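## Task

Read the lot number on the shelf edge beneath each foam block. Every foam block whose number occurs at least twice in the storeroom must end up on the desk, entirely on top with nothing overhanging its edge. Every foam block with a unique number must stay on the shelf it started on. The robot must not fall or be left tilted, or the task fails.

## Robot and tools

ROBOT. A TidyBot++ mobile base (0.54 m long, 0.50 m wide, 0.38 m tall) on four driven casters. It carries a single seven-joint arm with a two-finger gripper. The shoulder sits 0.12 m ahead of the base centre and 0.68 m off the floor. The arm begins folded with the hand facing down; in that pose the wrist reaches up to 0.08 m beyond the base front and the elbow up to 1.15 m high. Segments: upper arm 0.42 m, forearm 0.31 m, hand 0.31 m. Cameras: base_camera (on the chassis front) and wrist_camera (looks along the hand). A hand pointing down can go no higher than about 0.94 m, and only near the base.

FRAMES. Base frame: metres, origin on the floor below the base centre, x ahead, y to the left, z up. hand_pose and hand_target are given in it as x, y, z, qw, qx, qy, qz, for the point between the finger pads; the hand's z axis runs along the fingers and the fingers open along its y axis. The odometry frame is the base frame as it was at scene start; base_odometry heading is in rad, left positive, -3.142 to 3.142, and drifts by a few cm and degrees over many moves. base_tilt is in degrees, forward and right positive.

move. Every argument is optional; with no action it only reports state and images.
- base: object, offsets from where the base stands now, along its current axes. translate_m (m, forward +, -2 to 2), strafe_m (m, left +, -2 to 2), rotate_rad (rad, counter-clockwise +, -6.3 to 6.3). translate and strafe together give one straight-line move.
- joints: object of absolute angles by name, rad. joint_1_rad (any angle; turns the arm about vertical, positive is clockwise from above, opposite to heading), joint_2_rad (shoulder, -2.249 to 2.249, 0 = upper arm vertical, + leans forward), joint_3_rad (any), joint_4_rad (elbow, -2.579 to 2.579), joint_5_rad (any), joint_6_rad (wrist, -2.099 to 2.099), joint_7_rad (any; with the hand down, + turns it counter-clockwise from above; at 1.57 fingers open left/right). Any-angle joints take the short way, so send under half a turn per step. gripper_pos: 0 fully open to 1 fully closed; pad gap is about 85 x (1 - gripper_pos) mm.
- target: one list of seven numbers [x, y, z, qw, qx, qy, qz], an absolute hand pose in the base frame, metres. Beside it, joints may only carry gripper_pos. The controller chooses joint angles itself, may swing the elbow, curve, and overshoot. To fix a residual, add (wanted minus hand_pose reading) to the previous target's x, y, z. To hold still afterwards, resend hand_target, not hand_pose.
- speeds: caps for this action only: translate_m and strafe_m 0.05 to 0.5 m/s (give only one when both move), rotate_rad 0.1 to 1.57 rad/s.
- cameras: list of base_camera, wrist_camera or all; [] means none. blocking: true (default) waits until everything rests; false returns within about 0.5 s.
Unknown keys make a call invalid; out-of-range values are refused. A refusal, or an uncommanded stop, cancels the remaining move, wait and finished_scene calls of that reply.

wait(seconds 0 to 10, cameras): lets time pass and reports; returns early when motions finish. stop(cameras): brakes all running motions. zoom_image(camera, region [x0, y0, x1, y1] pixels, top-left origin, at most 504 x 504): enlarges part of that camera's latest image, useful for reading lot numbers. read_manual: licence texts only. finished_scene(scene 1 or 2): ends the scene permanently; the goal must hold without the robot. Scene 1 is practice and may be skipped this way.

RESULTS. 'move' reads done or the worst status. base_status, joint_status, hand_status per motion: moving, done, off_target (rested away from target, may still push), stopped, contact_stop or time_out (uncommanded stops; target dropped), not_followed (a check withheld targets; 'joint command not followed' or 'pose unreachable' with 'cause:' for self-collision), torque_fault, limit_stop_at_motor_heat. Base 'done' only means the wheels turned enough; slipping or blocking can leave it short. joint_positions in rad; motor_effort in percent of maximum, peak in brackets; Motor temperatures per arm joint; on_its_own lists uncommanded activity; pictures names image order. For the gripper, done at 1 means an empty grasp; off_target means it closed on something.

CAUTIONS. The arm never avoids obstacles and keeps pushing into desks or shelves. A held load makes it sag; correct by adding the error to the last command, and never command a loaded joint to its current reading. Small steps may not move a stiff joint. Placing an object shows as hand_pose stalling while commands go lower. Catching the arm high while driving, pulling sideways on a raised hand, or reaching far over nearby furniture can tip the robot; retract the arm or back off to recover. Hard impacts cause torque faults (arm frozen 10 s), prolonged stretching or straining heats motors (hot at 60 °C, fault at 75 °C). Avoid dropping or throwing objects, releasing moving objects, slamming, hard collisions, excessive squeezing of objects still resting on something, and heavy or fast-swung loads. Loose objects may occasionally get nudged by outside pushes. Confirm the result in images before ending a scene.

Each tool is called after "Request:" in YAML: its name, and indented under it one key for each argument.

## Session

Request:
move:

Scene clock: 0.00 s.
Motor temperatures (°C): [38 35 31 37 40 37 42]
base_odometry: x=+0.000 y=+0.000 heading=+0.000
base_tilt: forward=-0.4 right=+0.6
base_status: not commanded
joint_positions: joint_1_rad=-0.038 joint_2_rad=-0.374 joint_3_rad=+3.113 joint_4_rad=-2.523 joint_5_rad=-0.004 joint_6_rad=-0.911 joint_7_rad=+1.592 gripper_pos=+0.000
joint_status: not commanded
motor_effort: joint_1_rad=-1 joint_2_rad=-1 joint_3_rad=+1 joint_4_rad=+15 joint_5_rad=+1 joint_6_rad=+1 joint_7_rad=+0
hand_pose: x=+0.2532 y=+0.0103 z=+0.5912 quat_wxyz=(+0.003, +0.998, +0.042, +0.041) (m; base frame)
hand_target: x=+0.2524 y=+0.0102 z=+0.5907 quat_wxyz=(+0.003, +0.998, +0.042, +0.040) (m; base frame)
hand_status: not commanded
pictures: base_camera, wrist_camera
Images, in order (width x height): base_camera 644x364, wrist_camera 644x476.

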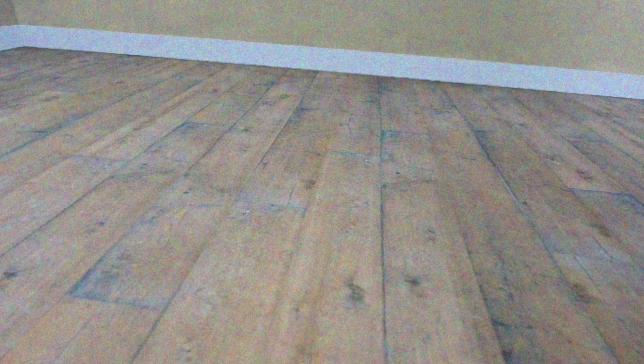

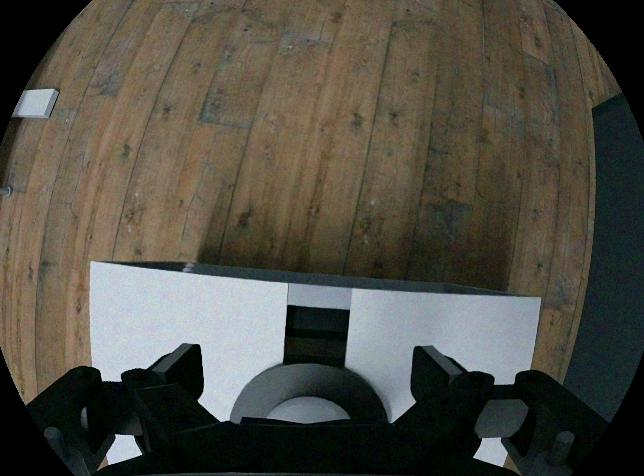

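Request:
move:
  joints: {"joint_6_rad":0.4}

Request:
move:
  joints: {"joint_1_rad":1.3}
  cameras: ["wrist_camera"]

Request:
move:
  joints: {"joint_1_rad":-1.3}
  cameras: ["wrist_camera"]

Request:
move:
  joints: {"joint_1_rad":-2.7}
  cameras: ["wrist_camera"]

Scene clock: 2.17 s.
Motor temperatures (°C): [38 35 31 37 40 37 42]
move: done
base_odometry: x=+0.000 y=+0.000 heading=+0.000
base_tilt: forward=-0.4 right=+0.6
base_status: not commanded
joint_positions: joint_1_rad=-0.038 joint_2_rad=-0.374 joint_3_rad=+3.113 joint_4_rad=-2.522 joint_5_rad=-0.004 joint_6_rad=+0.345 joint_7_rad=+1.592 gripper_pos=+0.000
joint_status: all done
motor_effort: joint_1_rad=-1(1) joint_2_rad=-6(6) joint_3_rad=+1(1) joint_4_rad=+19(20) joint_5_rad=+0(1) joint_6_rad=+9(9) joint_7_rad=+0(1)
hand_pose: x=+0.5303 y=+0.0293 z=+0.8301 quat_wxyz=(-0.010, +0.783, +0.035, +0.620) (m; base frame)
hand_target: x=+0.5332 y=+0.0295 z=+0.8453 quat_wxyz=(-0.011, +0.767, +0.034, +0.641) (m; base frame)
hand_status: not commanded
pictures: base_camera, wrist_camera
Images, in order (width x height): base_camera 644x364, wrist_camera 644x476.

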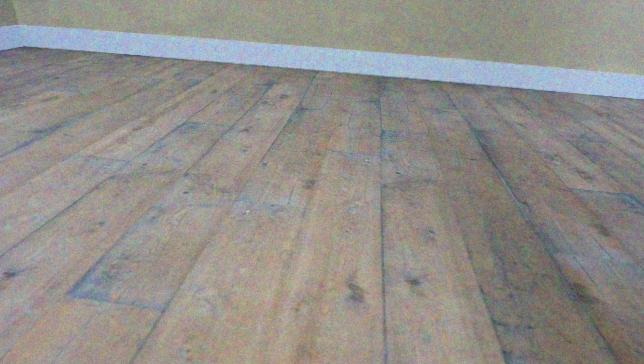

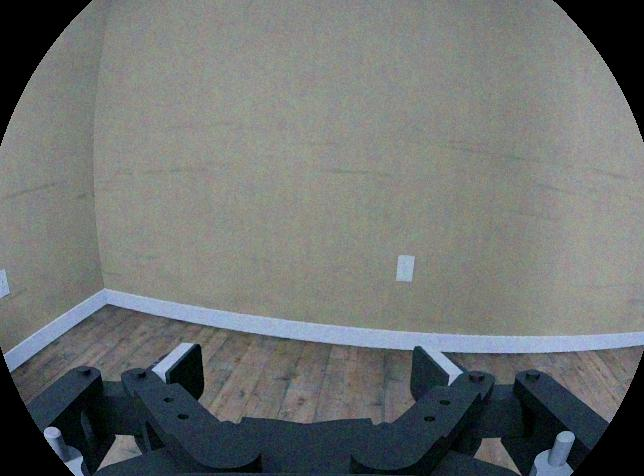

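Scene clock: 4.77 s.
Motor temperatures (°C): [38 35 31 37 40 37 42]
move: done
base_odometry: x=+0.000 y=+0.000 heading=+0.000
base_tilt: forward=-0.4 right=+0.6
base_status: not commanded
joint_positions: joint_1_rad=+1.281 joint_2_rad=-0.374 joint_3_rad=+3.113 joint_4_rad=-2.522 joint_5_rad=-0.004 joint_6_rad=+0.345 joint_7_rad=+1.592 gripper_pos=+0.000
joint_status: all done
motor_effort: joint_1_rad=-1(2) joint_2_rad=-6(6) joint_3_rad=+1(1) joint_4_rad=+19(20) joint_5_rad=+1(1) joint_6_rad=+9(9) joint_7_rad=+0(1)
hand_pose: x=+0.2496 y=-0.3912 z=+0.8302 quat_wxyz=(+0.372, +0.640, -0.453, +0.496) (m; base frame)
hand_target: x=+0.2432 y=-0.3963 z=+0.8453 quat_wxyz=(+0.389, +0.623, -0.449, +0.509) (m; base frame)
hand_status: not commanded
pictures: wrist_camera
Images, in order (width x height): wrist_camera 644x476.

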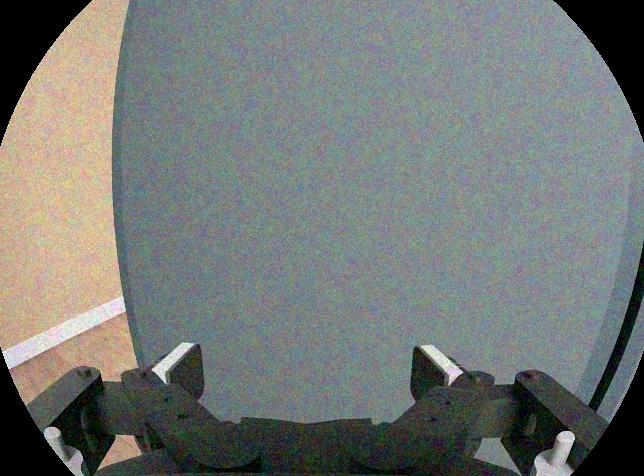

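Scene clock: 8.30 s.
Motor temperatures (°C): [38 35 31 37 40 38 42]
move: done
base_odometry: x=+0.000 y=+0.000 heading=+0.000
base_tilt: forward=-0.3 right=+0.6
base_status: not commanded
joint_positions: joint_1_rad=-1.281 joint_2_rad=-0.374 joint_3_rad=+3.113 joint_4_rad=-2.522 joint_5_rad=-0.004 joint_6_rad=+0.345 joint_7_rad=+1.592 gripper_pos=+0.000
joint_status: all done
motor_effort: joint_1_rad=-1(2) joint_2_rad=-5(6) joint_3_rad=+0(1) joint_4_rad=+20(21) joint_5_rad=+1(1) joint_6_rad=+9(9) joint_7_rad=+0(1)
hand_pose: x=+0.2237 y=+0.3989 z=+0.8302 quat_wxyz=(-0.370, +0.617, +0.485, +0.498) (m; base frame)
hand_target: x=+0.2168 y=+0.4036 z=+0.8453 quat_wxyz=(-0.386, +0.599, +0.480, +0.511) (m; base frame)
hand_status: not commanded
pictures: wrist_camera
Images, in order (width x height): wrist_camera 644x476.

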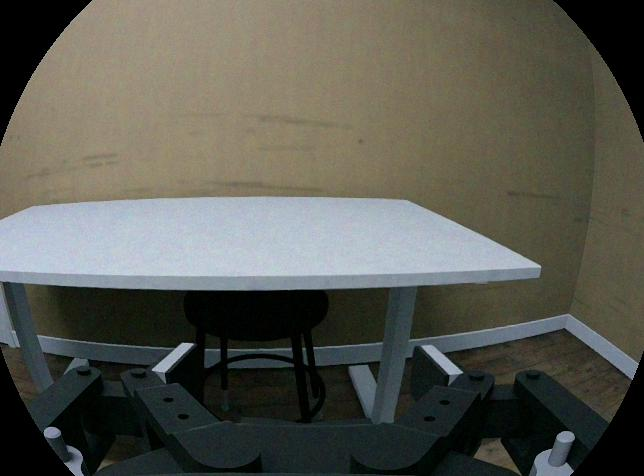

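Scene clock: 10.97 s.
Motor temperatures (°C): [38 35 31 37 40 38 42]
move: done
base_odometry: x=+0.000 y=+0.000 heading=+0.000
base_tilt: forward=-0.4 right=+0.6
base_status: not commanded
joint_positions: joint_1_rad=-2.681 joint_2_rad=-0.374 joint_3_rad=+3.113 joint_4_rad=-2.522 joint_5_rad=-0.004 joint_6_rad=+0.345 joint_7_rad=+1.592 gripper_pos=+0.000
joint_status: all done
motor_effort: joint_1_rad=+0(2) joint_2_rad=-6(7) joint_3_rad=+1(1) joint_4_rad=+20(21) joint_5_rad=+1(1) joint_6_rad=+8(9) joint_7_rad=+0(1)
hand_pose: x=-0.2563 y=+0.1709 z=+0.8302 quat_wxyz=(-0.604, +0.159, +0.768, +0.143) (m; base frame)
hand_target: x=-0.2621 y=+0.1650 z=+0.8453 quat_wxyz=(-0.625, +0.149, +0.753, +0.142) (m; base frame)
hand_status: not commanded
pictures: wrist_camera
Images, in order (width x height): wrist_camera 644x476.

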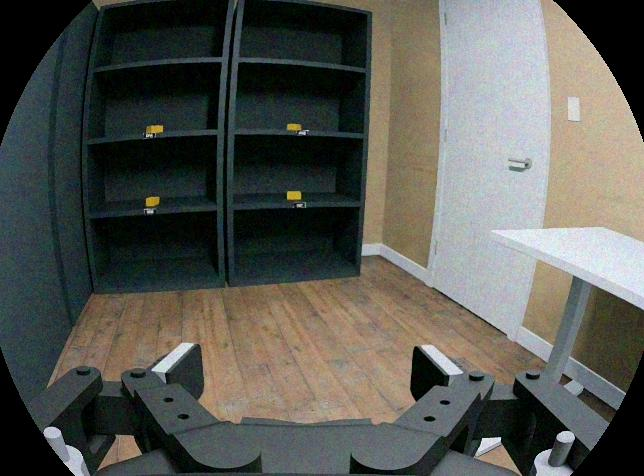

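Request:
move:
  joints: {"joint_1_rad":0.0}
  base: {"rotate_rad":3.14}
  cameras: ["wrist_camera"]

Request:
zoom_image:
  camera: "wrist_camera"
  region: [130, 100, 450, 240]

Request:
move:
  base: {"translate_m":0.9}

Request:
zoom_image:
  camera: "wrist_camera"
  region: [80, 0, 560, 300]

Request:
move:
  joints: {"joint_1_rad":-1.4}

Request:
move:
  joints: {"joint_1_rad":-2.5}

Request:
move:
  joints: {"joint_1_rad":1.3}

Scene clock: 15.13 s.
Motor temperatures (°C): [38 35 31 37 40 38 42]
move: done
base_odometry: x=+0.000 y=+0.000 heading=+3.139
base_tilt: forward=-0.4 right=+0.6
base_status: done
joint_positions: joint_1_rad=-0.018 joint_2_rad=-0.374 joint_3_rad=+3.113 joint_4_rad=-2.522 joint_5_rad=-0.004 joint_6_rad=+0.346 joint_7_rad=+1.592 gripper_pos=+0.000
joint_status: all done
motor_effort: joint_1_rad=+0(3) joint_2_rad=-6(7) joint_3_rad=+1(1) joint_4_rad=+20(20) joint_5_rad=+1(1) joint_6_rad=+9(9) joint_7_rad=+0(1)
hand_pose: x=+0.5309 y=+0.0209 z=+0.8303 quat_wxyz=(-0.004, +0.784, +0.027, +0.621) (m; base frame)
hand_target: x=+0.5340 y=+0.0137 z=+0.8453 quat_wxyz=(+0.002, +0.768, +0.020, +0.641) (m; base frame)
hand_status: not commanded
pictures: wrist_camera
Images, in order (width x height): wrist_camera 644x476.

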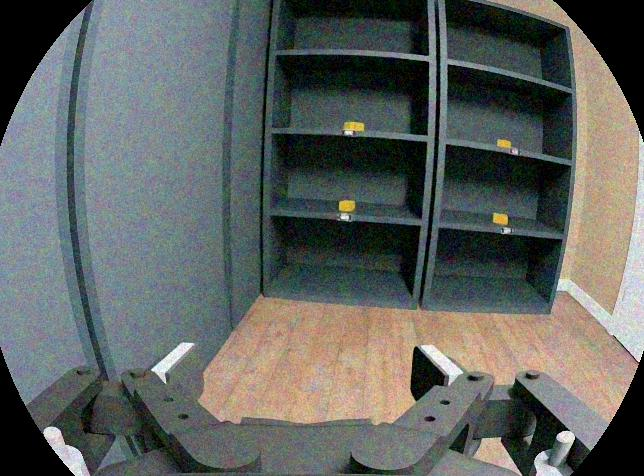

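Scaled by 1.575.

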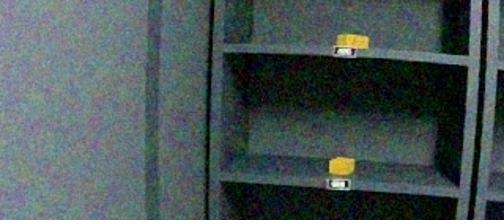

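Scene clock: 18.30 s.
Motor temperatures (°C): [38 35 31 37 40 38 42]
move: done
base_odometry: x=-0.900 y=+0.002 heading=+3.140
base_tilt: forward=-0.3 right=+0.6
base_status: done
joint_positions: joint_1_rad=-0.018 joint_2_rad=-0.375 joint_3_rad=+3.113 joint_4_rad=-2.522 joint_5_rad=-0.004 joint_6_rad=+0.348 joint_7_rad=+1.592 gripper_pos=+0.000
joint_status: not commanded
motor_effort: joint_1_rad=+0(1) joint_2_rad=-5(8) joint_3_rad=+1(1) joint_4_rad=+20(21) joint_5_rad=+0(1) joint_6_rad=+8(9) joint_7_rad=-1(1)
hand_pose: x=+0.5309 y=+0.0208 z=+0.8313 quat_wxyz=(-0.004, +0.783, +0.027, +0.622) (m; base frame)
hand_target: x=+0.5340 y=+0.0137 z=+0.8453 quat_wxyz=(+0.002, +0.768, +0.020, +0.641) (m; base frame)
hand_status: not commanded
pictures: base_camera, wrist_camera
Images, in order (width x height): base_camera 644x364, wrist_camera 644x476.

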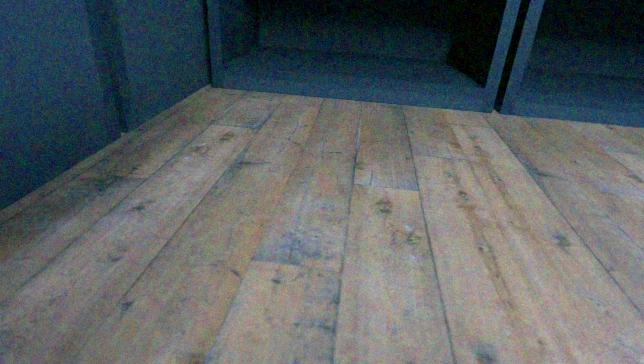

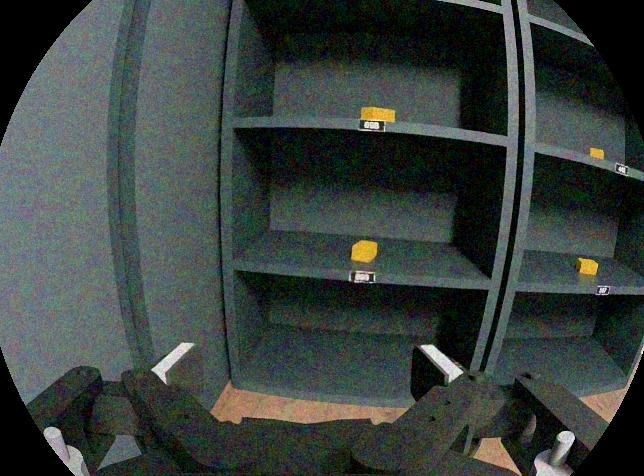

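Scaled by 1.050.

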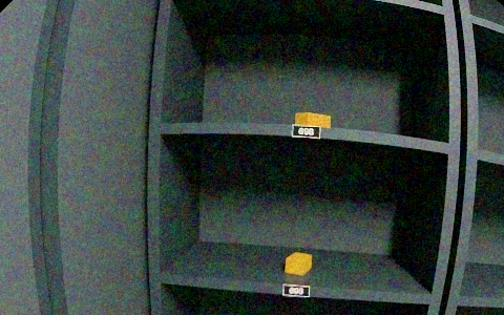

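Scene clock: 20.97 s.
Motor temperatures (°C): [38 35 31 37 40 38 42]
move: done
base_odometry: x=-0.900 y=+0.002 heading=+3.140
base_tilt: forward=-0.3 right=+0.6
base_status: not commanded
joint_positions: joint_1_rad=-1.381 joint_2_rad=-0.375 joint_3_rad=+3.113 joint_4_rad=-2.522 joint_5_rad=-0.004 joint_6_rad=+0.348 joint_7_rad=+1.592 gripper_pos=+0.000
joint_status: all done
motor_effort: joint_1_rad=+0(3) joint_2_rad=-6(6) joint_3_rad=+1(1) joint_4_rad=+20(20) joint_5_rad=+1(1) joint_6_rad=+8(9) joint_7_rad=+0(1)
hand_pose: x=+0.1833 y=+0.4074 z=+0.8313 quat_wxyz=(-0.395, +0.591, +0.514, +0.480) (m; base frame)
hand_target: x=+0.1761 y=+0.4113 z=+0.8453 quat_wxyz=(-0.412, +0.574, +0.510, +0.491) (m; base frame)
hand_status: not commanded
pictures: base_camera, wrist_camera
Images, in order (width x height): base_camera 644x364, wrist_camera 644x476.

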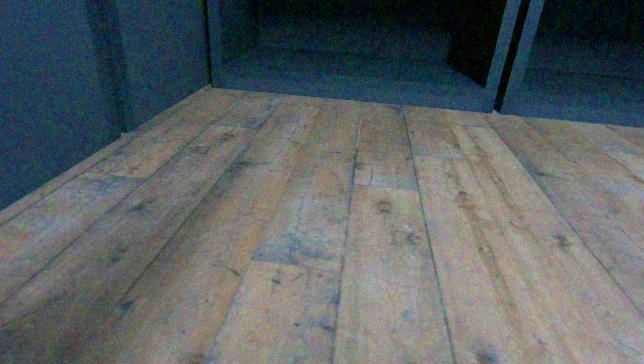

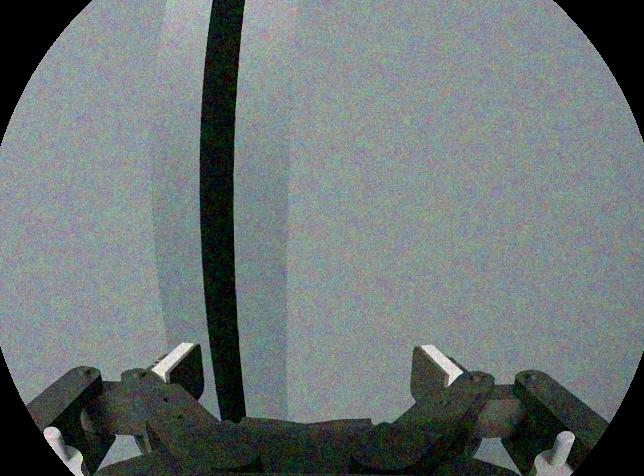

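Scene clock: 23.33 s.
Motor temperatures (°C): [38 35 31 37 40 38 42]
move: done
base_odometry: x=-0.900 y=+0.002 heading=+3.140
base_tilt: forward=-0.3 right=+0.6
base_status: not commanded
joint_positions: joint_1_rad=-2.481 joint_2_rad=-0.375 joint_3_rad=+3.113 joint_4_rad=-2.522 joint_5_rad=-0.004 joint_6_rad=+0.348 joint_7_rad=+1.592 gripper_pos=+0.000
joint_status: all done
motor_effort: joint_1_rad=-1(2) joint_2_rad=-6(7) joint_3_rad=+1(1) joint_4_rad=+19(21) joint_5_rad=+1(1) joint_6_rad=+9(9) joint_7_rad=+0(1)
hand_pose: x=-0.2149 y=+0.2421 z=+0.8313 quat_wxyz=(-0.588, +0.235, +0.747, +0.203) (m; base frame)
hand_target: x=-0.2217 y=+0.2374 z=+0.8453 quat_wxyz=(-0.607, +0.223, +0.735, +0.203) (m; base frame)
hand_status: not commanded
pictures: base_camera, wrist_camera
Images, in order (width x height): base_camera 644x364, wrist_camera 644x476.

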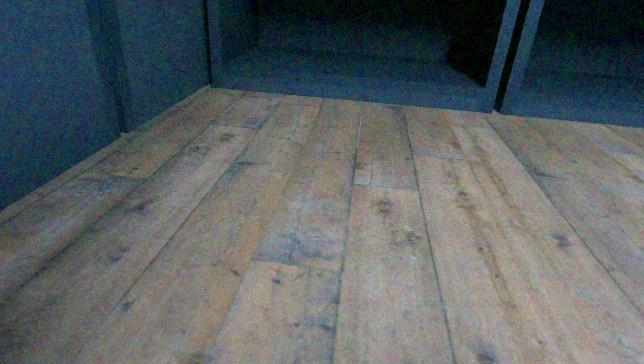

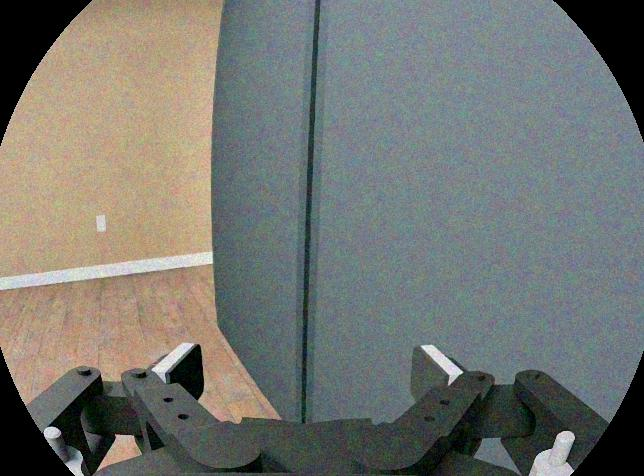

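Scene clock: 26.80 s.
Motor temperatures (°C): [38 35 31 37 40 38 42]
move: done
base_odometry: x=-0.900 y=+0.002 heading=+3.140
base_tilt: forward=-0.3 right=+0.6
base_status: not commanded
joint_positions: joint_1_rad=-4.964 joint_2_rad=-0.375 joint_3_rad=+3.113 joint_4_rad=-2.522 joint_5_rad=-0.004 joint_6_rad=+0.348 joint_7_rad=+1.592 gripper_pos=+0.000
joint_status: all done
motor_effort: joint_1_rad=+0(2) joint_2_rad=-6(7) joint_3_rad=+1(1) joint_4_rad=+20(20) joint_5_rad=+1(1) joint_6_rad=+9(10) joint_7_rad=+0(1)
hand_pose: x=+0.2349 y=-0.3958 z=+0.8313 quat_wxyz=(-0.382, -0.631, +0.464, -0.490) (m; base frame)
hand_target: x=+0.2432 y=-0.3963 z=+0.8453 quat_wxyz=(-0.389, -0.623, +0.449, -0.509) (m; base frame)
hand_status: not commanded
pictures: base_camera, wrist_camera
Images, in order (width x height): base_camera 644x364, wrist_camera 644x476.

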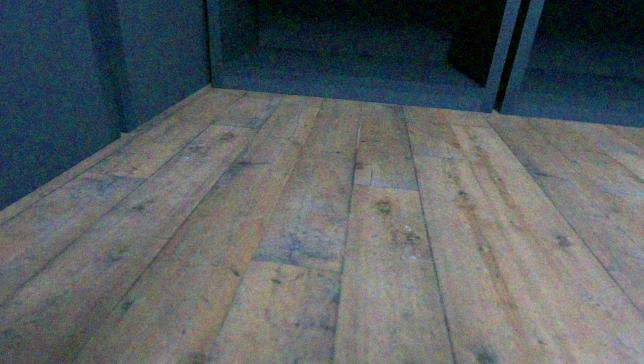

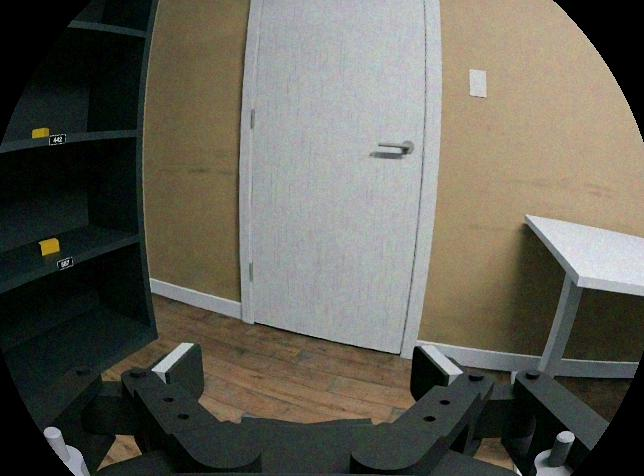

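Request:
move:
  joints: {"joint_1_rad":0.25,"joint_6_rad":0.6}
  base: {"translate_m":0.2,"strafe_m":-0.2}
  cameras: ["wrist_camera"]

Request:
zoom_image:
  camera: "wrist_camera"
  region: [200, 90, 400, 220]

Request:
zoom_image:
  camera: "wrist_camera"
  region: [200, 260, 340, 400]

Request:
zoom_image:
  camera: "wrist_camera"
  region: [420, 120, 620, 360]

Scene clock: 29.40 s.
Motor temperatures (°C): [38 35 31 37 40 38 42]
move: done
base_odometry: x=-1.100 y=+0.202 heading=+3.141
base_tilt: forward=-0.3 right=+0.6
base_status: done
joint_positions: joint_1_rad=-6.015 joint_2_rad=-0.370 joint_3_rad=+3.113 joint_4_rad=-2.522 joint_5_rad=-0.004 joint_6_rad=+0.543 joint_7_rad=+1.592 gripper_pos=+0.000
joint_status: all done
motor_effort: joint_1_rad=-1(2) joint_2_rad=-5(10) joint_3_rad=+1(1) joint_4_rad=+19(21) joint_5_rad=+1(1) joint_6_rad=+8(10) joint_7_rad=+0(1)
hand_pose: x=+0.5288 y=-0.0982 z=+0.8893 quat_wxyz=(-0.094, -0.716, +0.078, -0.687) (m; base frame)
hand_target: x=+0.5295 y=-0.0901 z=+0.9072 quat_wxyz=(-0.090, -0.697, +0.069, -0.708) (m; base frame)
hand_status: not commanded
pictures: wrist_camera
Images, in order (width x height): wrist_camera 644x476.

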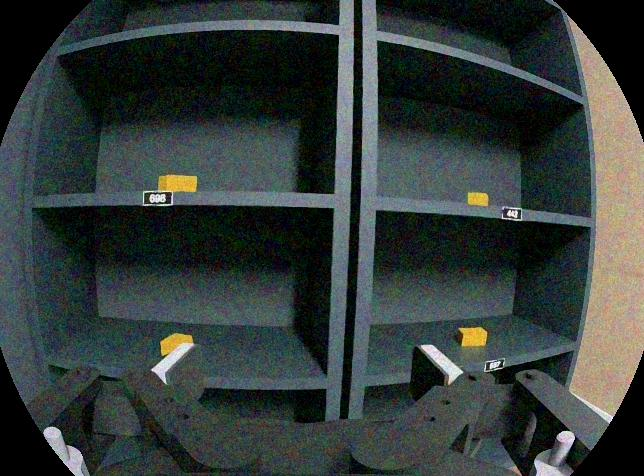

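Scaled by 2.520.

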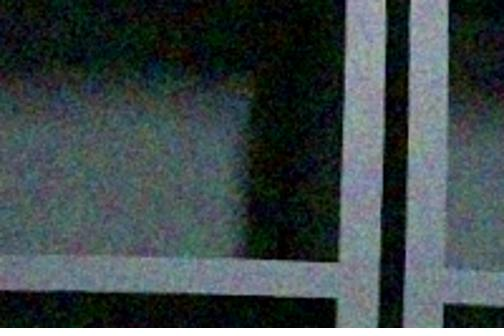

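Scaled by 3.600.

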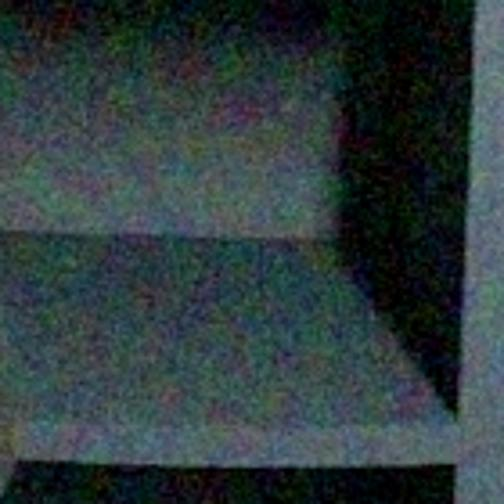

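Scaled by 2.100.

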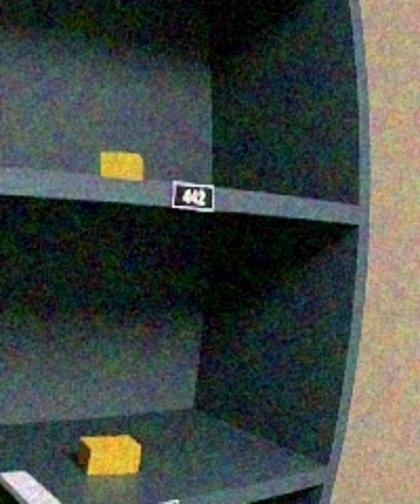

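Request:
zoom_image:
  camera: "wrist_camera"
  region: [130, 170, 210, 220]

Request:
zoom_image:
  camera: "wrist_camera"
  region: [470, 190, 550, 230]

Request:
move:
  joints: {"joint_1_rad":0.0,"joint_6_rad":0.1}
  cameras: ["wrist_camera"]

Request:
move:
  joints: {"joint_1_rad":0.6}
  cameras: ["wrist_camera"]

Scaled by 6.300.

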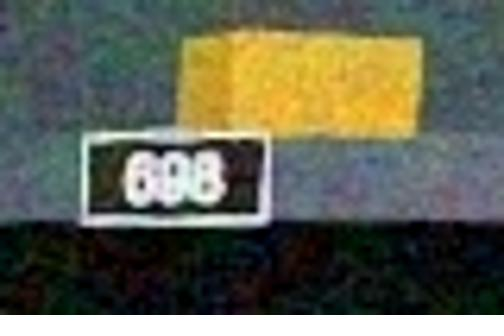

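Scaled by 6.300.

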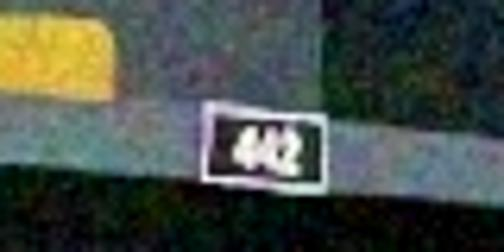

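Scene clock: 31.33 s.
Motor temperatures (°C): [38 35 31 37 40 38 42]
move: done
base_odometry: x=-1.100 y=+0.202 heading=+3.141
base_tilt: forward=-0.3 right=+0.6
base_status: not commanded
joint_positions: joint_1_rad=-6.265 joint_2_rad=-0.370 joint_3_rad=+3.113 joint_4_rad=-2.522 joint_5_rad=-0.004 joint_6_rad=+0.150 joint_7_rad=+1.592 gripper_pos=+0.000
joint_status: all done
motor_effort: joint_1_rad=-1(2) joint_2_rad=-5(7) joint_3_rad=+1(1) joint_4_rad=+19(20) joint_5_rad=+1(1) joint_6_rad=+8(10) joint_7_rad=+0(1)
hand_pose: x=+0.5121 y=+0.0055 z=+0.7713 quat_wxyz=(-0.007, -0.842, -0.013, -0.539) (m; base frame)
hand_target: x=+0.5039 y=+0.0124 z=+0.7572 quat_wxyz=(-0.002, -0.855, -0.021, -0.519) (m; base frame)
hand_status: not commanded
pictures: wrist_camera
Images, in order (width x height): wrist_camera 644x476.

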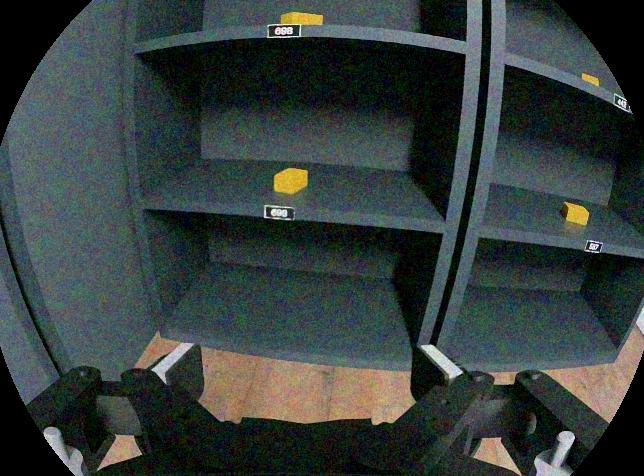

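Scene clock: 33.17 s.
Motor temperatures (°C): [38 35 31 37 40 38 42]
move: done
base_odometry: x=-1.100 y=+0.202 heading=+3.141
base_tilt: forward=-0.3 right=+0.6
base_status: not commanded
joint_positions: joint_1_rad=-5.702 joint_2_rad=-0.370 joint_3_rad=+3.113 joint_4_rad=-2.522 joint_5_rad=-0.004 joint_6_rad=+0.149 joint_7_rad=+1.592 gripper_pos=+0.000
joint_status: all done
motor_effort: joint_1_rad=-1(3) joint_2_rad=-5(6) joint_3_rad=+1(1) joint_4_rad=+18(20) joint_5_rad=+1(1) joint_6_rad=+8(9) joint_7_rad=+0(1)
hand_pose: x=+0.4542 y=-0.2051 z=+0.7709 quat_wxyz=(-0.156, -0.813, +0.221, -0.516) (m; base frame)
hand_target: x=+0.4436 y=-0.2071 z=+0.7572 quat_wxyz=(-0.155, -0.823, +0.232, -0.495) (m; base frame)
hand_status: not commanded
pictures: wrist_camera
Images, in order (width x height): wrist_camera 644x476.

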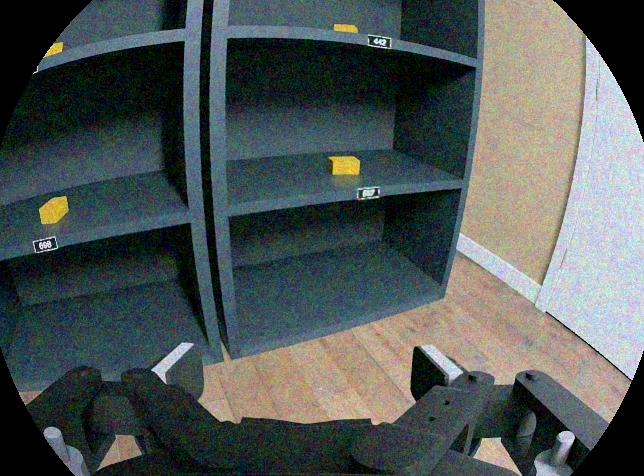

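Request:
zoom_image:
  camera: "wrist_camera"
  region: [20, 225, 80, 265]

Request:
zoom_image:
  camera: "wrist_camera"
  region: [340, 170, 400, 210]

Request:
move:
  joints: {"joint_1_rad":3.0,"joint_6_rad":0.35}
  base: {"translate_m":-1.9}
  cameras: ["wrist_camera"]

Request:
move:
  joints: {"joint_1_rad":-2.0}
  cameras: ["wrist_camera"]

Request:
move:
  joints: {"joint_1_rad":-1.2}
  cameras: ["wrist_camera"]

Scaled by 8.400.

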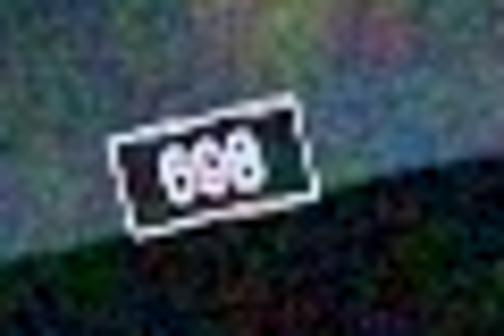

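Scaled by 8.400.

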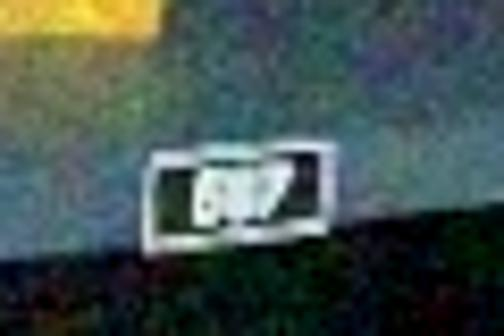

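Scene clock: 38.63 s.
Motor temperatures (°C): [38 35 31 37 40 38 42]
move: done
base_odometry: x=+0.800 y=+0.201 heading=+3.141
base_tilt: forward=-0.4 right=+0.6
base_status: done
joint_positions: joint_1_rad=-3.302 joint_2_rad=-0.370 joint_3_rad=+3.113 joint_4_rad=-2.522 joint_5_rad=-0.004 joint_6_rad=+0.296 joint_7_rad=+1.592 gripper_pos=+0.000
joint_status: all done
motor_effort: joint_1_rad=-1(2) joint_2_rad=-6(8) joint_3_rad=+1(2) joint_4_rad=+20(20) joint_5_rad=+1(1) joint_6_rad=+8(10) joint_7_rad=+0(1)
hand_pose: x=-0.2825 y=-0.0784 z=+0.8138 quat_wxyz=(-0.598, -0.084, +0.796, -0.046) (m; base frame)
hand_target: x=-0.2868 y=-0.0715 z=+0.8300 quat_wxyz=(-0.620, -0.075, +0.780, -0.042) (m; base frame)
hand_status: not commanded
pictures: wrist_camera
Images, in order (width x height): wrist_camera 644x476.

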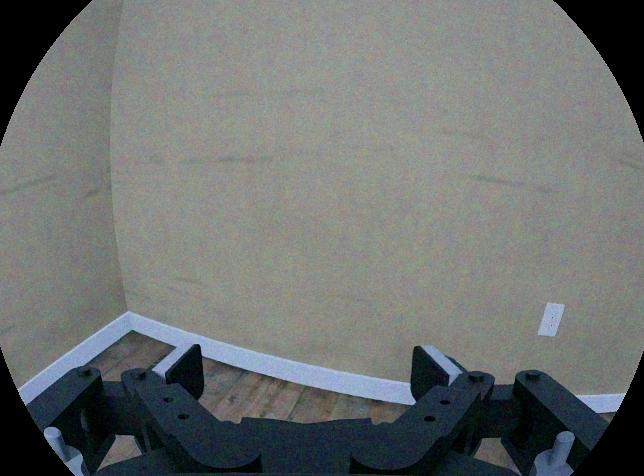

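Scene clock: 41.20 s.
Motor temperatures (°C): [38 35 31 37 40 38 42]
move: done
base_odometry: x=+0.800 y=+0.201 heading=+3.141
base_tilt: forward=-0.4 right=+0.6
base_status: not commanded
joint_positions: joint_1_rad=-2.019 joint_2_rad=-0.370 joint_3_rad=+3.113 joint_4_rad=-2.522 joint_5_rad=-0.004 joint_6_rad=+0.296 joint_7_rad=+1.592 gripper_pos=+0.000
joint_status: all done
motor_effort: joint_1_rad=-1(2) joint_2_rad=-5(7) joint_3_rad=+1(1) joint_4_rad=+20(20) joint_5_rad=+1(1) joint_6_rad=+8(9) joint_7_rad=-1(1)
hand_pose: x=-0.0700 y=+0.3628 z=+0.8138 quat_wxyz=(-0.507, +0.409, +0.688, +0.321) (m; base frame)
hand_target: x=-0.0647 y=+0.3689 z=+0.8300 quat_wxyz=(-0.522, +0.407, +0.670, +0.337) (m; base frame)
hand_status: not commanded
pictures: wrist_camera
Images, in order (width x height): wrist_camera 644x476.

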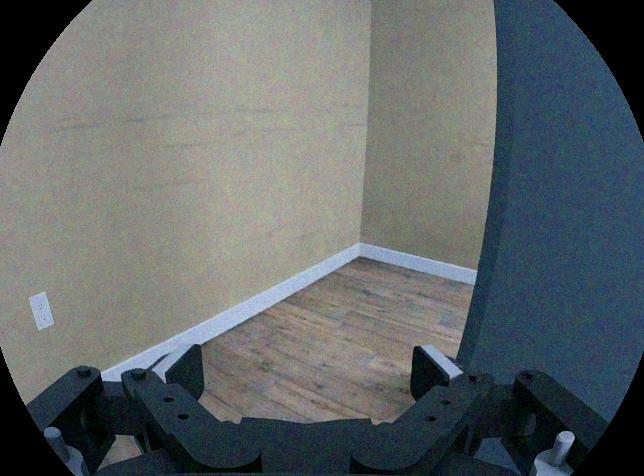

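Scene clock: 43.27 s.
Motor temperatures (°C): [38 35 31 37 40 38 42]
move: done
base_odometry: x=+0.800 y=+0.201 heading=+3.141
base_tilt: forward=-0.4 right=+0.6
base_status: not commanded
joint_positions: joint_1_rad=-1.219 joint_2_rad=-0.370 joint_3_rad=+3.113 joint_4_rad=-2.522 joint_5_rad=-0.004 joint_6_rad=+0.296 joint_7_rad=+1.592 gripper_pos=+0.000
joint_status: all done
motor_effort: joint_1_rad=-1(2) joint_2_rad=-5(6) joint_3_rad=+1(1) joint_4_rad=+20(20) joint_5_rad=+1(1) joint_6_rad=+9(9) joint_7_rad=+0(1)
hand_pose: x=+0.2475 y=+0.3883 z=+0.8138 quat_wxyz=(-0.342, +0.645, +0.475, +0.493) (m; base frame)
hand_target: x=+0.2557 y=+0.3888 z=+0.8300 quat_wxyz=(-0.349, +0.635, +0.459, +0.514) (m; base frame)
hand_status: not commanded
pictures: wrist_camera
Images, in order (width x height): wrist_camera 644x476.

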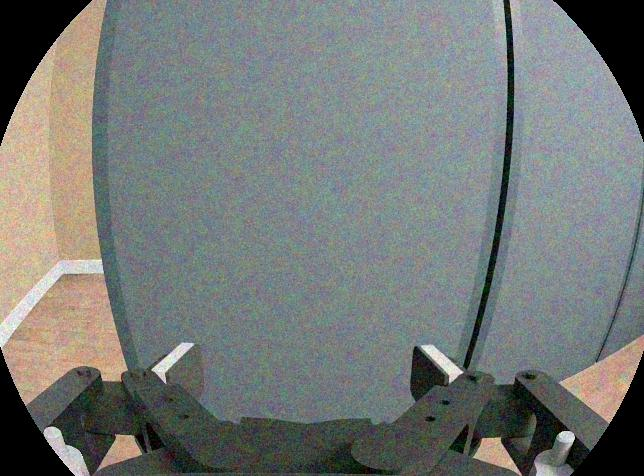

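Request:
move:
  base: {"translate_m":-0.7}
  joints: {"joint_1_rad":0.0}
  cameras: []

Request:
move:
  base: {"strafe_m":1.5}
  cameras: ["wrist_camera"]

Request:
move:
  joints: {"joint_1_rad":-0.6}
  cameras: ["wrist_camera"]

Scene clock: 46.50 s.
Motor temperatures (°C): [38 35 31 37 40 38 42]
move: done
base_odometry: x=+1.500 y=+0.201 heading=+3.142
base_tilt: forward=-0.3 right=+0.6
base_status: done
joint_positions: joint_1_rad=-0.019 joint_2_rad=-0.372 joint_3_rad=+3.113 joint_4_rad=-2.522 joint_5_rad=-0.004 joint_6_rad=+0.297 joint_7_rad=+1.592 gripper_pos=+0.000
joint_status: all done
motor_effort: joint_1_rad=-1(3) joint_2_rad=-5(7) joint_3_rad=+1(1) joint_4_rad=+19(21) joint_5_rad=+1(1) joint_6_rad=+8(9) joint_7_rad=+0(1)
hand_pose: x=+0.5274 y=+0.0209 z=+0.8147 quat_wxyz=(-0.004, +0.799, +0.028, +0.600) (m; base frame)
hand_target: x=+0.5309 y=+0.0135 z=+0.8300 quat_wxyz=(+0.002, +0.783, +0.020, +0.621) (m; base frame)
hand_status: not commanded
pictures: none
No camera images: "cameras" was empty.

Scene clock: 54.00 s.
Motor temperatures (°C): [38 35 31 37 40 38 42]
move: time_out
base_odometry: x=+1.500 y=-1.296 heading=+3.139
base_tilt: forward=-0.3 right=+0.6
base_status: strafe_m time_out (by the wheels' count: +1.498 of +1.500)
joint_positions: joint_1_rad=-0.015 joint_2_rad=-0.374 joint_3_rad=+3.111 joint_4_rad=-2.522 joint_5_rad=-0.004 joint_6_rad=+0.300 joint_7_rad=+1.592 gripper_pos=+0.000
joint_status: not commanded
motor_effort: joint_1_rad=+0(2) joint_2_rad=-6(11) joint_3_rad=+1(6) joint_4_rad=+19(21) joint_5_rad=+1(1) joint_6_rad=+8(9) joint_7_rad=+0(1)
hand_pose: x=+0.5272 y=+0.0202 z=+0.8165 quat_wxyz=(-0.003, +0.798, +0.027, +0.603) (m; base frame)
hand_target: x=+0.5309 y=+0.0135 z=+0.8300 quat_wxyz=(+0.002, +0.783, +0.020, +0.621) (m; base frame)
hand_status: not commanded
pictures: wrist_camera
Images, in order (width x height): wrist_camera 644x476.

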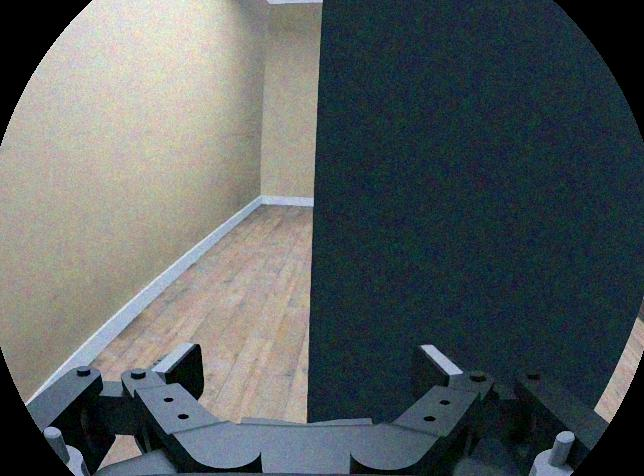

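not run: a stop that you did not command came earlier in this reply.

Request:
move:
  base: {"strafe_m":0.4}
  joints: {"joint_1_rad":0.0}
  cameras: ["wrist_camera"]

Request:
move:
  base: {"translate_m":0.9}
  cameras: ["wrist_camera"]

Request:
move:
  joints: {"joint_1_rad":0.6}

Scene clock: 58.53 s.
Motor temperatures (°C): [38 35 31 37 40 38 42]
move: time_out
base_odometry: x=+1.499 y=-1.694 heading=+3.137
base_tilt: forward=-0.3 right=+0.6
base_status: strafe_m time_out (by the wheels' count: +0.397 of +0.400)
joint_positions: joint_1_rad=-0.012 joint_2_rad=-0.374 joint_3_rad=+3.107 joint_4_rad=-2.522 joint_5_rad=-0.004 joint_6_rad=+0.300 joint_7_rad=+1.592 gripper_pos=+0.000
joint_status: all done
motor_effort: joint_1_rad=+0(3) joint_2_rad=-6(12) joint_3_rad=+1(6) joint_4_rad=+19(21) joint_5_rad=+1(1) joint_6_rad=+9(9) joint_7_rad=+0(1)
hand_pose: x=+0.5273 y=+0.0207 z=+0.8163 quat_wxyz=(-0.003, +0.798, +0.028, +0.602) (m; base frame)
hand_target: x=+0.5309 y=+0.0135 z=+0.8300 quat_wxyz=(+0.002, +0.783, +0.020, +0.621) (m; base frame)
hand_status: not commanded
pictures: wrist_camera
Images, in order (width x height): wrist_camera 644x476.

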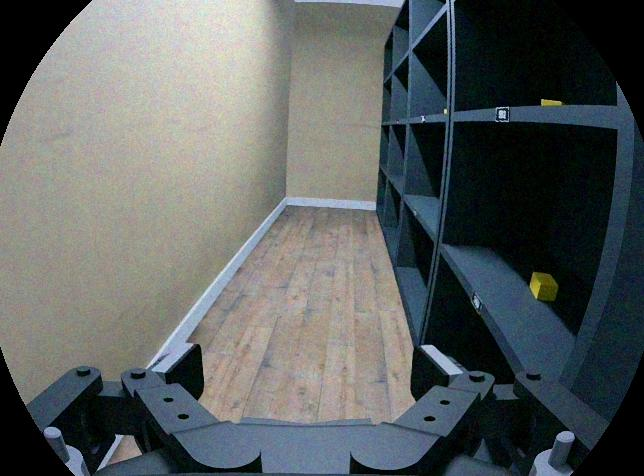

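not run: a stop that you did not command came earlier in this reply.

not run: a stop that you did not command came earlier in this reply.

Request:
move:
  joints: {"joint_1_rad":0.9,"joint_6_rad":0.1}
  cameras: ["wrist_camera"]

Request:
zoom_image:
  camera: "wrist_camera"
  region: [120, 20, 580, 380]

Request:
move:
  base: {"translate_m":0.8}
  cameras: ["wrist_camera"]

Request:
zoom_image:
  camera: "wrist_camera"
  region: [80, 0, 580, 380]

Request:
move:
  base: {"translate_m":0.7}
  cameras: ["wrist_camera"]

Request:
zoom_image:
  camera: "wrist_camera"
  region: [80, 0, 580, 380]

Request:
move:
  base: {"translate_m":0.7}
  cameras: ["wrist_camera"]

Request:
zoom_image:
  camera: "wrist_camera"
  region: [80, 0, 580, 380]

Scene clock: 61.20 s.
Motor temperatures (°C): [38 35 31 37 40 38 42]
move: done
base_odometry: x=+1.499 y=-1.694 heading=+3.137
base_tilt: forward=-0.3 right=+0.6
base_status: not commanded
joint_positions: joint_1_rad=+0.881 joint_2_rad=-0.374 joint_3_rad=+3.107 joint_4_rad=-2.522 joint_5_rad=-0.004 joint_6_rad=+0.150 joint_7_rad=+1.592 gripper_pos=+0.000
joint_status: all done
motor_effort: joint_1_rad=-1(2) joint_2_rad=-5(6) joint_3_rad=+1(1) joint_4_rad=+19(20) joint_5_rad=+1(1) joint_6_rad=+8(10) joint_7_rad=-1(1)
hand_pose: x=+0.3801 y=-0.2934 z=+0.7726 quat_wxyz=(+0.232, +0.770, -0.337, +0.489) (m; base frame)
hand_target: x=+0.3679 y=-0.2938 z=+0.7572 quat_wxyz=(+0.227, +0.779, -0.353, +0.466) (m; base frame)
hand_status: not commanded
pictures: wrist_camera
Images, in order (width x height): wrist_camera 644x476.

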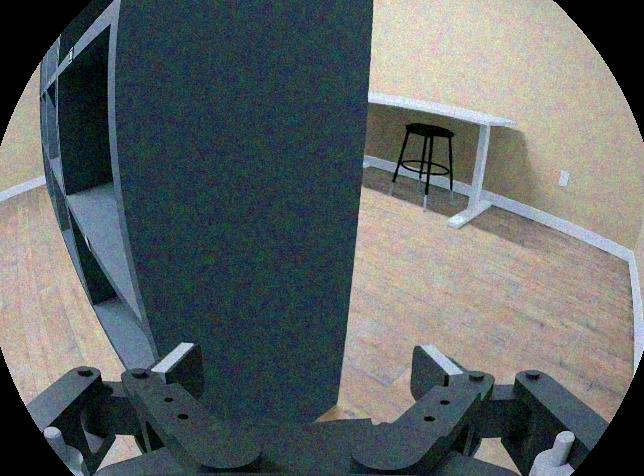

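Scaled by 1.096.

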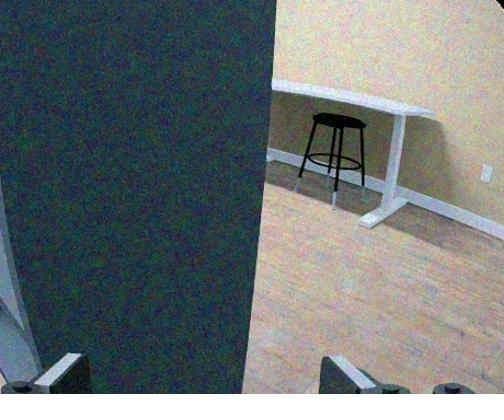

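Scene clock: 64.17 s.
Motor temperatures (°C): [38 35 31 37 40 38 42]
move: done
base_odometry: x=+0.699 y=-1.690 heading=+3.138
base_tilt: forward=-0.3 right=+0.6
base_status: done
joint_positions: joint_1_rad=+0.882 joint_2_rad=-0.374 joint_3_rad=+3.107 joint_4_rad=-2.522 joint_5_rad=-0.004 joint_6_rad=+0.147 joint_7_rad=+1.592 gripper_pos=+0.000
joint_status: not commanded
motor_effort: joint_1_rad=+0(1) joint_2_rad=-6(7) joint_3_rad=+1(1) joint_4_rad=+20(21) joint_5_rad=+1(1) joint_6_rad=+8(9) joint_7_rad=+0(1)
hand_pose: x=+0.3795 y=-0.2933 z=+0.7718 quat_wxyz=(+0.232, +0.771, -0.338, +0.487) (m; base frame)
hand_target: x=+0.3679 y=-0.2938 z=+0.7572 quat_wxyz=(+0.227, +0.779, -0.353, +0.466) (m; base frame)
hand_status: not commanded
pictures: wrist_camera
Images, in order (width x height): wrist_camera 644x476.

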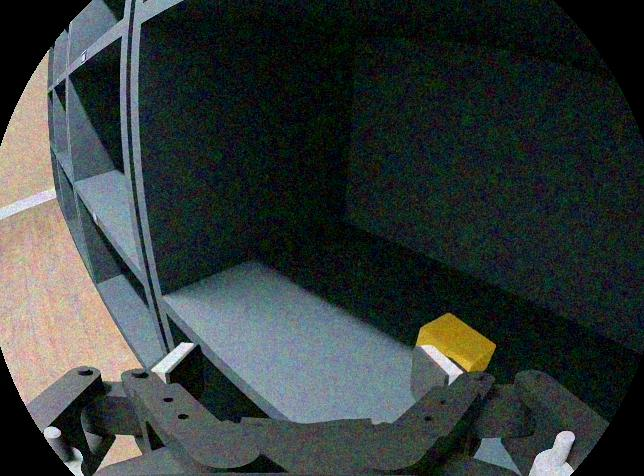

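Scaled by 1.008.

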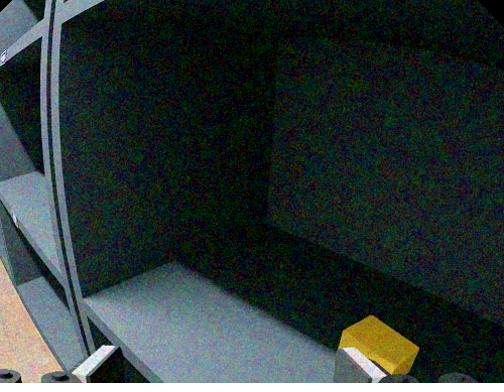

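Scene clock: 66.93 s.
Motor temperatures (°C): [38 35 31 37 40 38 42]
move: done
base_odometry: x=-0.001 y=-1.688 heading=+3.138
base_tilt: forward=-0.4 right=+0.6
base_status: done
joint_positions: joint_1_rad=+0.882 joint_2_rad=-0.374 joint_3_rad=+3.107 joint_4_rad=-2.522 joint_5_rad=-0.004 joint_6_rad=+0.146 joint_7_rad=+1.592 gripper_pos=+0.000
joint_status: not commanded
motor_effort: joint_1_rad=+0(1) joint_2_rad=-6(7) joint_3_rad=+1(1) joint_4_rad=+19(20) joint_5_rad=+1(1) joint_6_rad=+8(9) joint_7_rad=+0(1)
hand_pose: x=+0.3793 y=-0.2933 z=+0.7716 quat_wxyz=(+0.232, +0.771, -0.338, +0.487) (m; base frame)
hand_target: x=+0.3679 y=-0.2938 z=+0.7572 quat_wxyz=(+0.227, +0.779, -0.353, +0.466) (m; base frame)
hand_status: not commanded
pictures: wrist_camera
Images, in order (width x height): wrist_camera 644x476.

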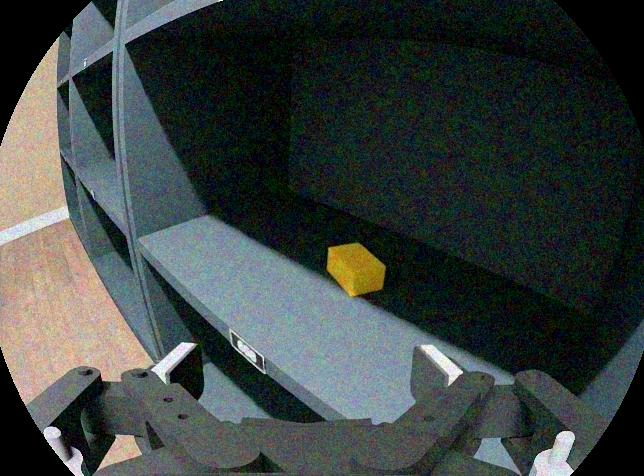

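Scaled by 1.008.

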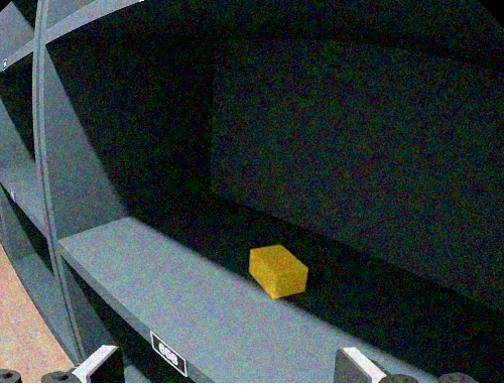

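Scene clock: 69.70 s.
Motor temperatures (°C): [38 35 31 37 40 38 42]
move: done
base_odometry: x=-0.701 y=-1.685 heading=+3.138
base_tilt: forward=-0.3 right=+0.6
base_status: done
joint_positions: joint_1_rad=+0.883 joint_2_rad=-0.374 joint_3_rad=+3.107 joint_4_rad=-2.522 joint_5_rad=-0.004 joint_6_rad=+0.146 joint_7_rad=+1.592 gripper_pos=+0.000
joint_status: not commanded
motor_effort: joint_1_rad=-1(1) joint_2_rad=-6(7) joint_3_rad=+1(2) joint_4_rad=+20(20) joint_5_rad=+1(1) joint_6_rad=+8(9) joint_7_rad=+0(1)
hand_pose: x=+0.3792 y=-0.2933 z=+0.7714 quat_wxyz=(+0.232, +0.771, -0.338, +0.487) (m; base frame)
hand_target: x=+0.3679 y=-0.2938 z=+0.7572 quat_wxyz=(+0.227, +0.779, -0.353, +0.466) (m; base frame)
hand_status: not commanded
pictures: wrist_camera
Images, in order (width x height): wrist_camera 644x476.

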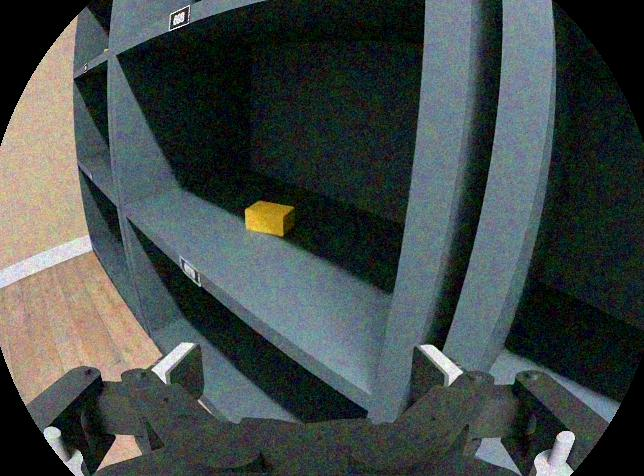

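Scaled by 1.008.

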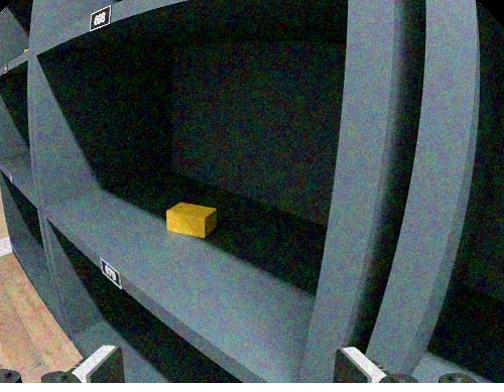

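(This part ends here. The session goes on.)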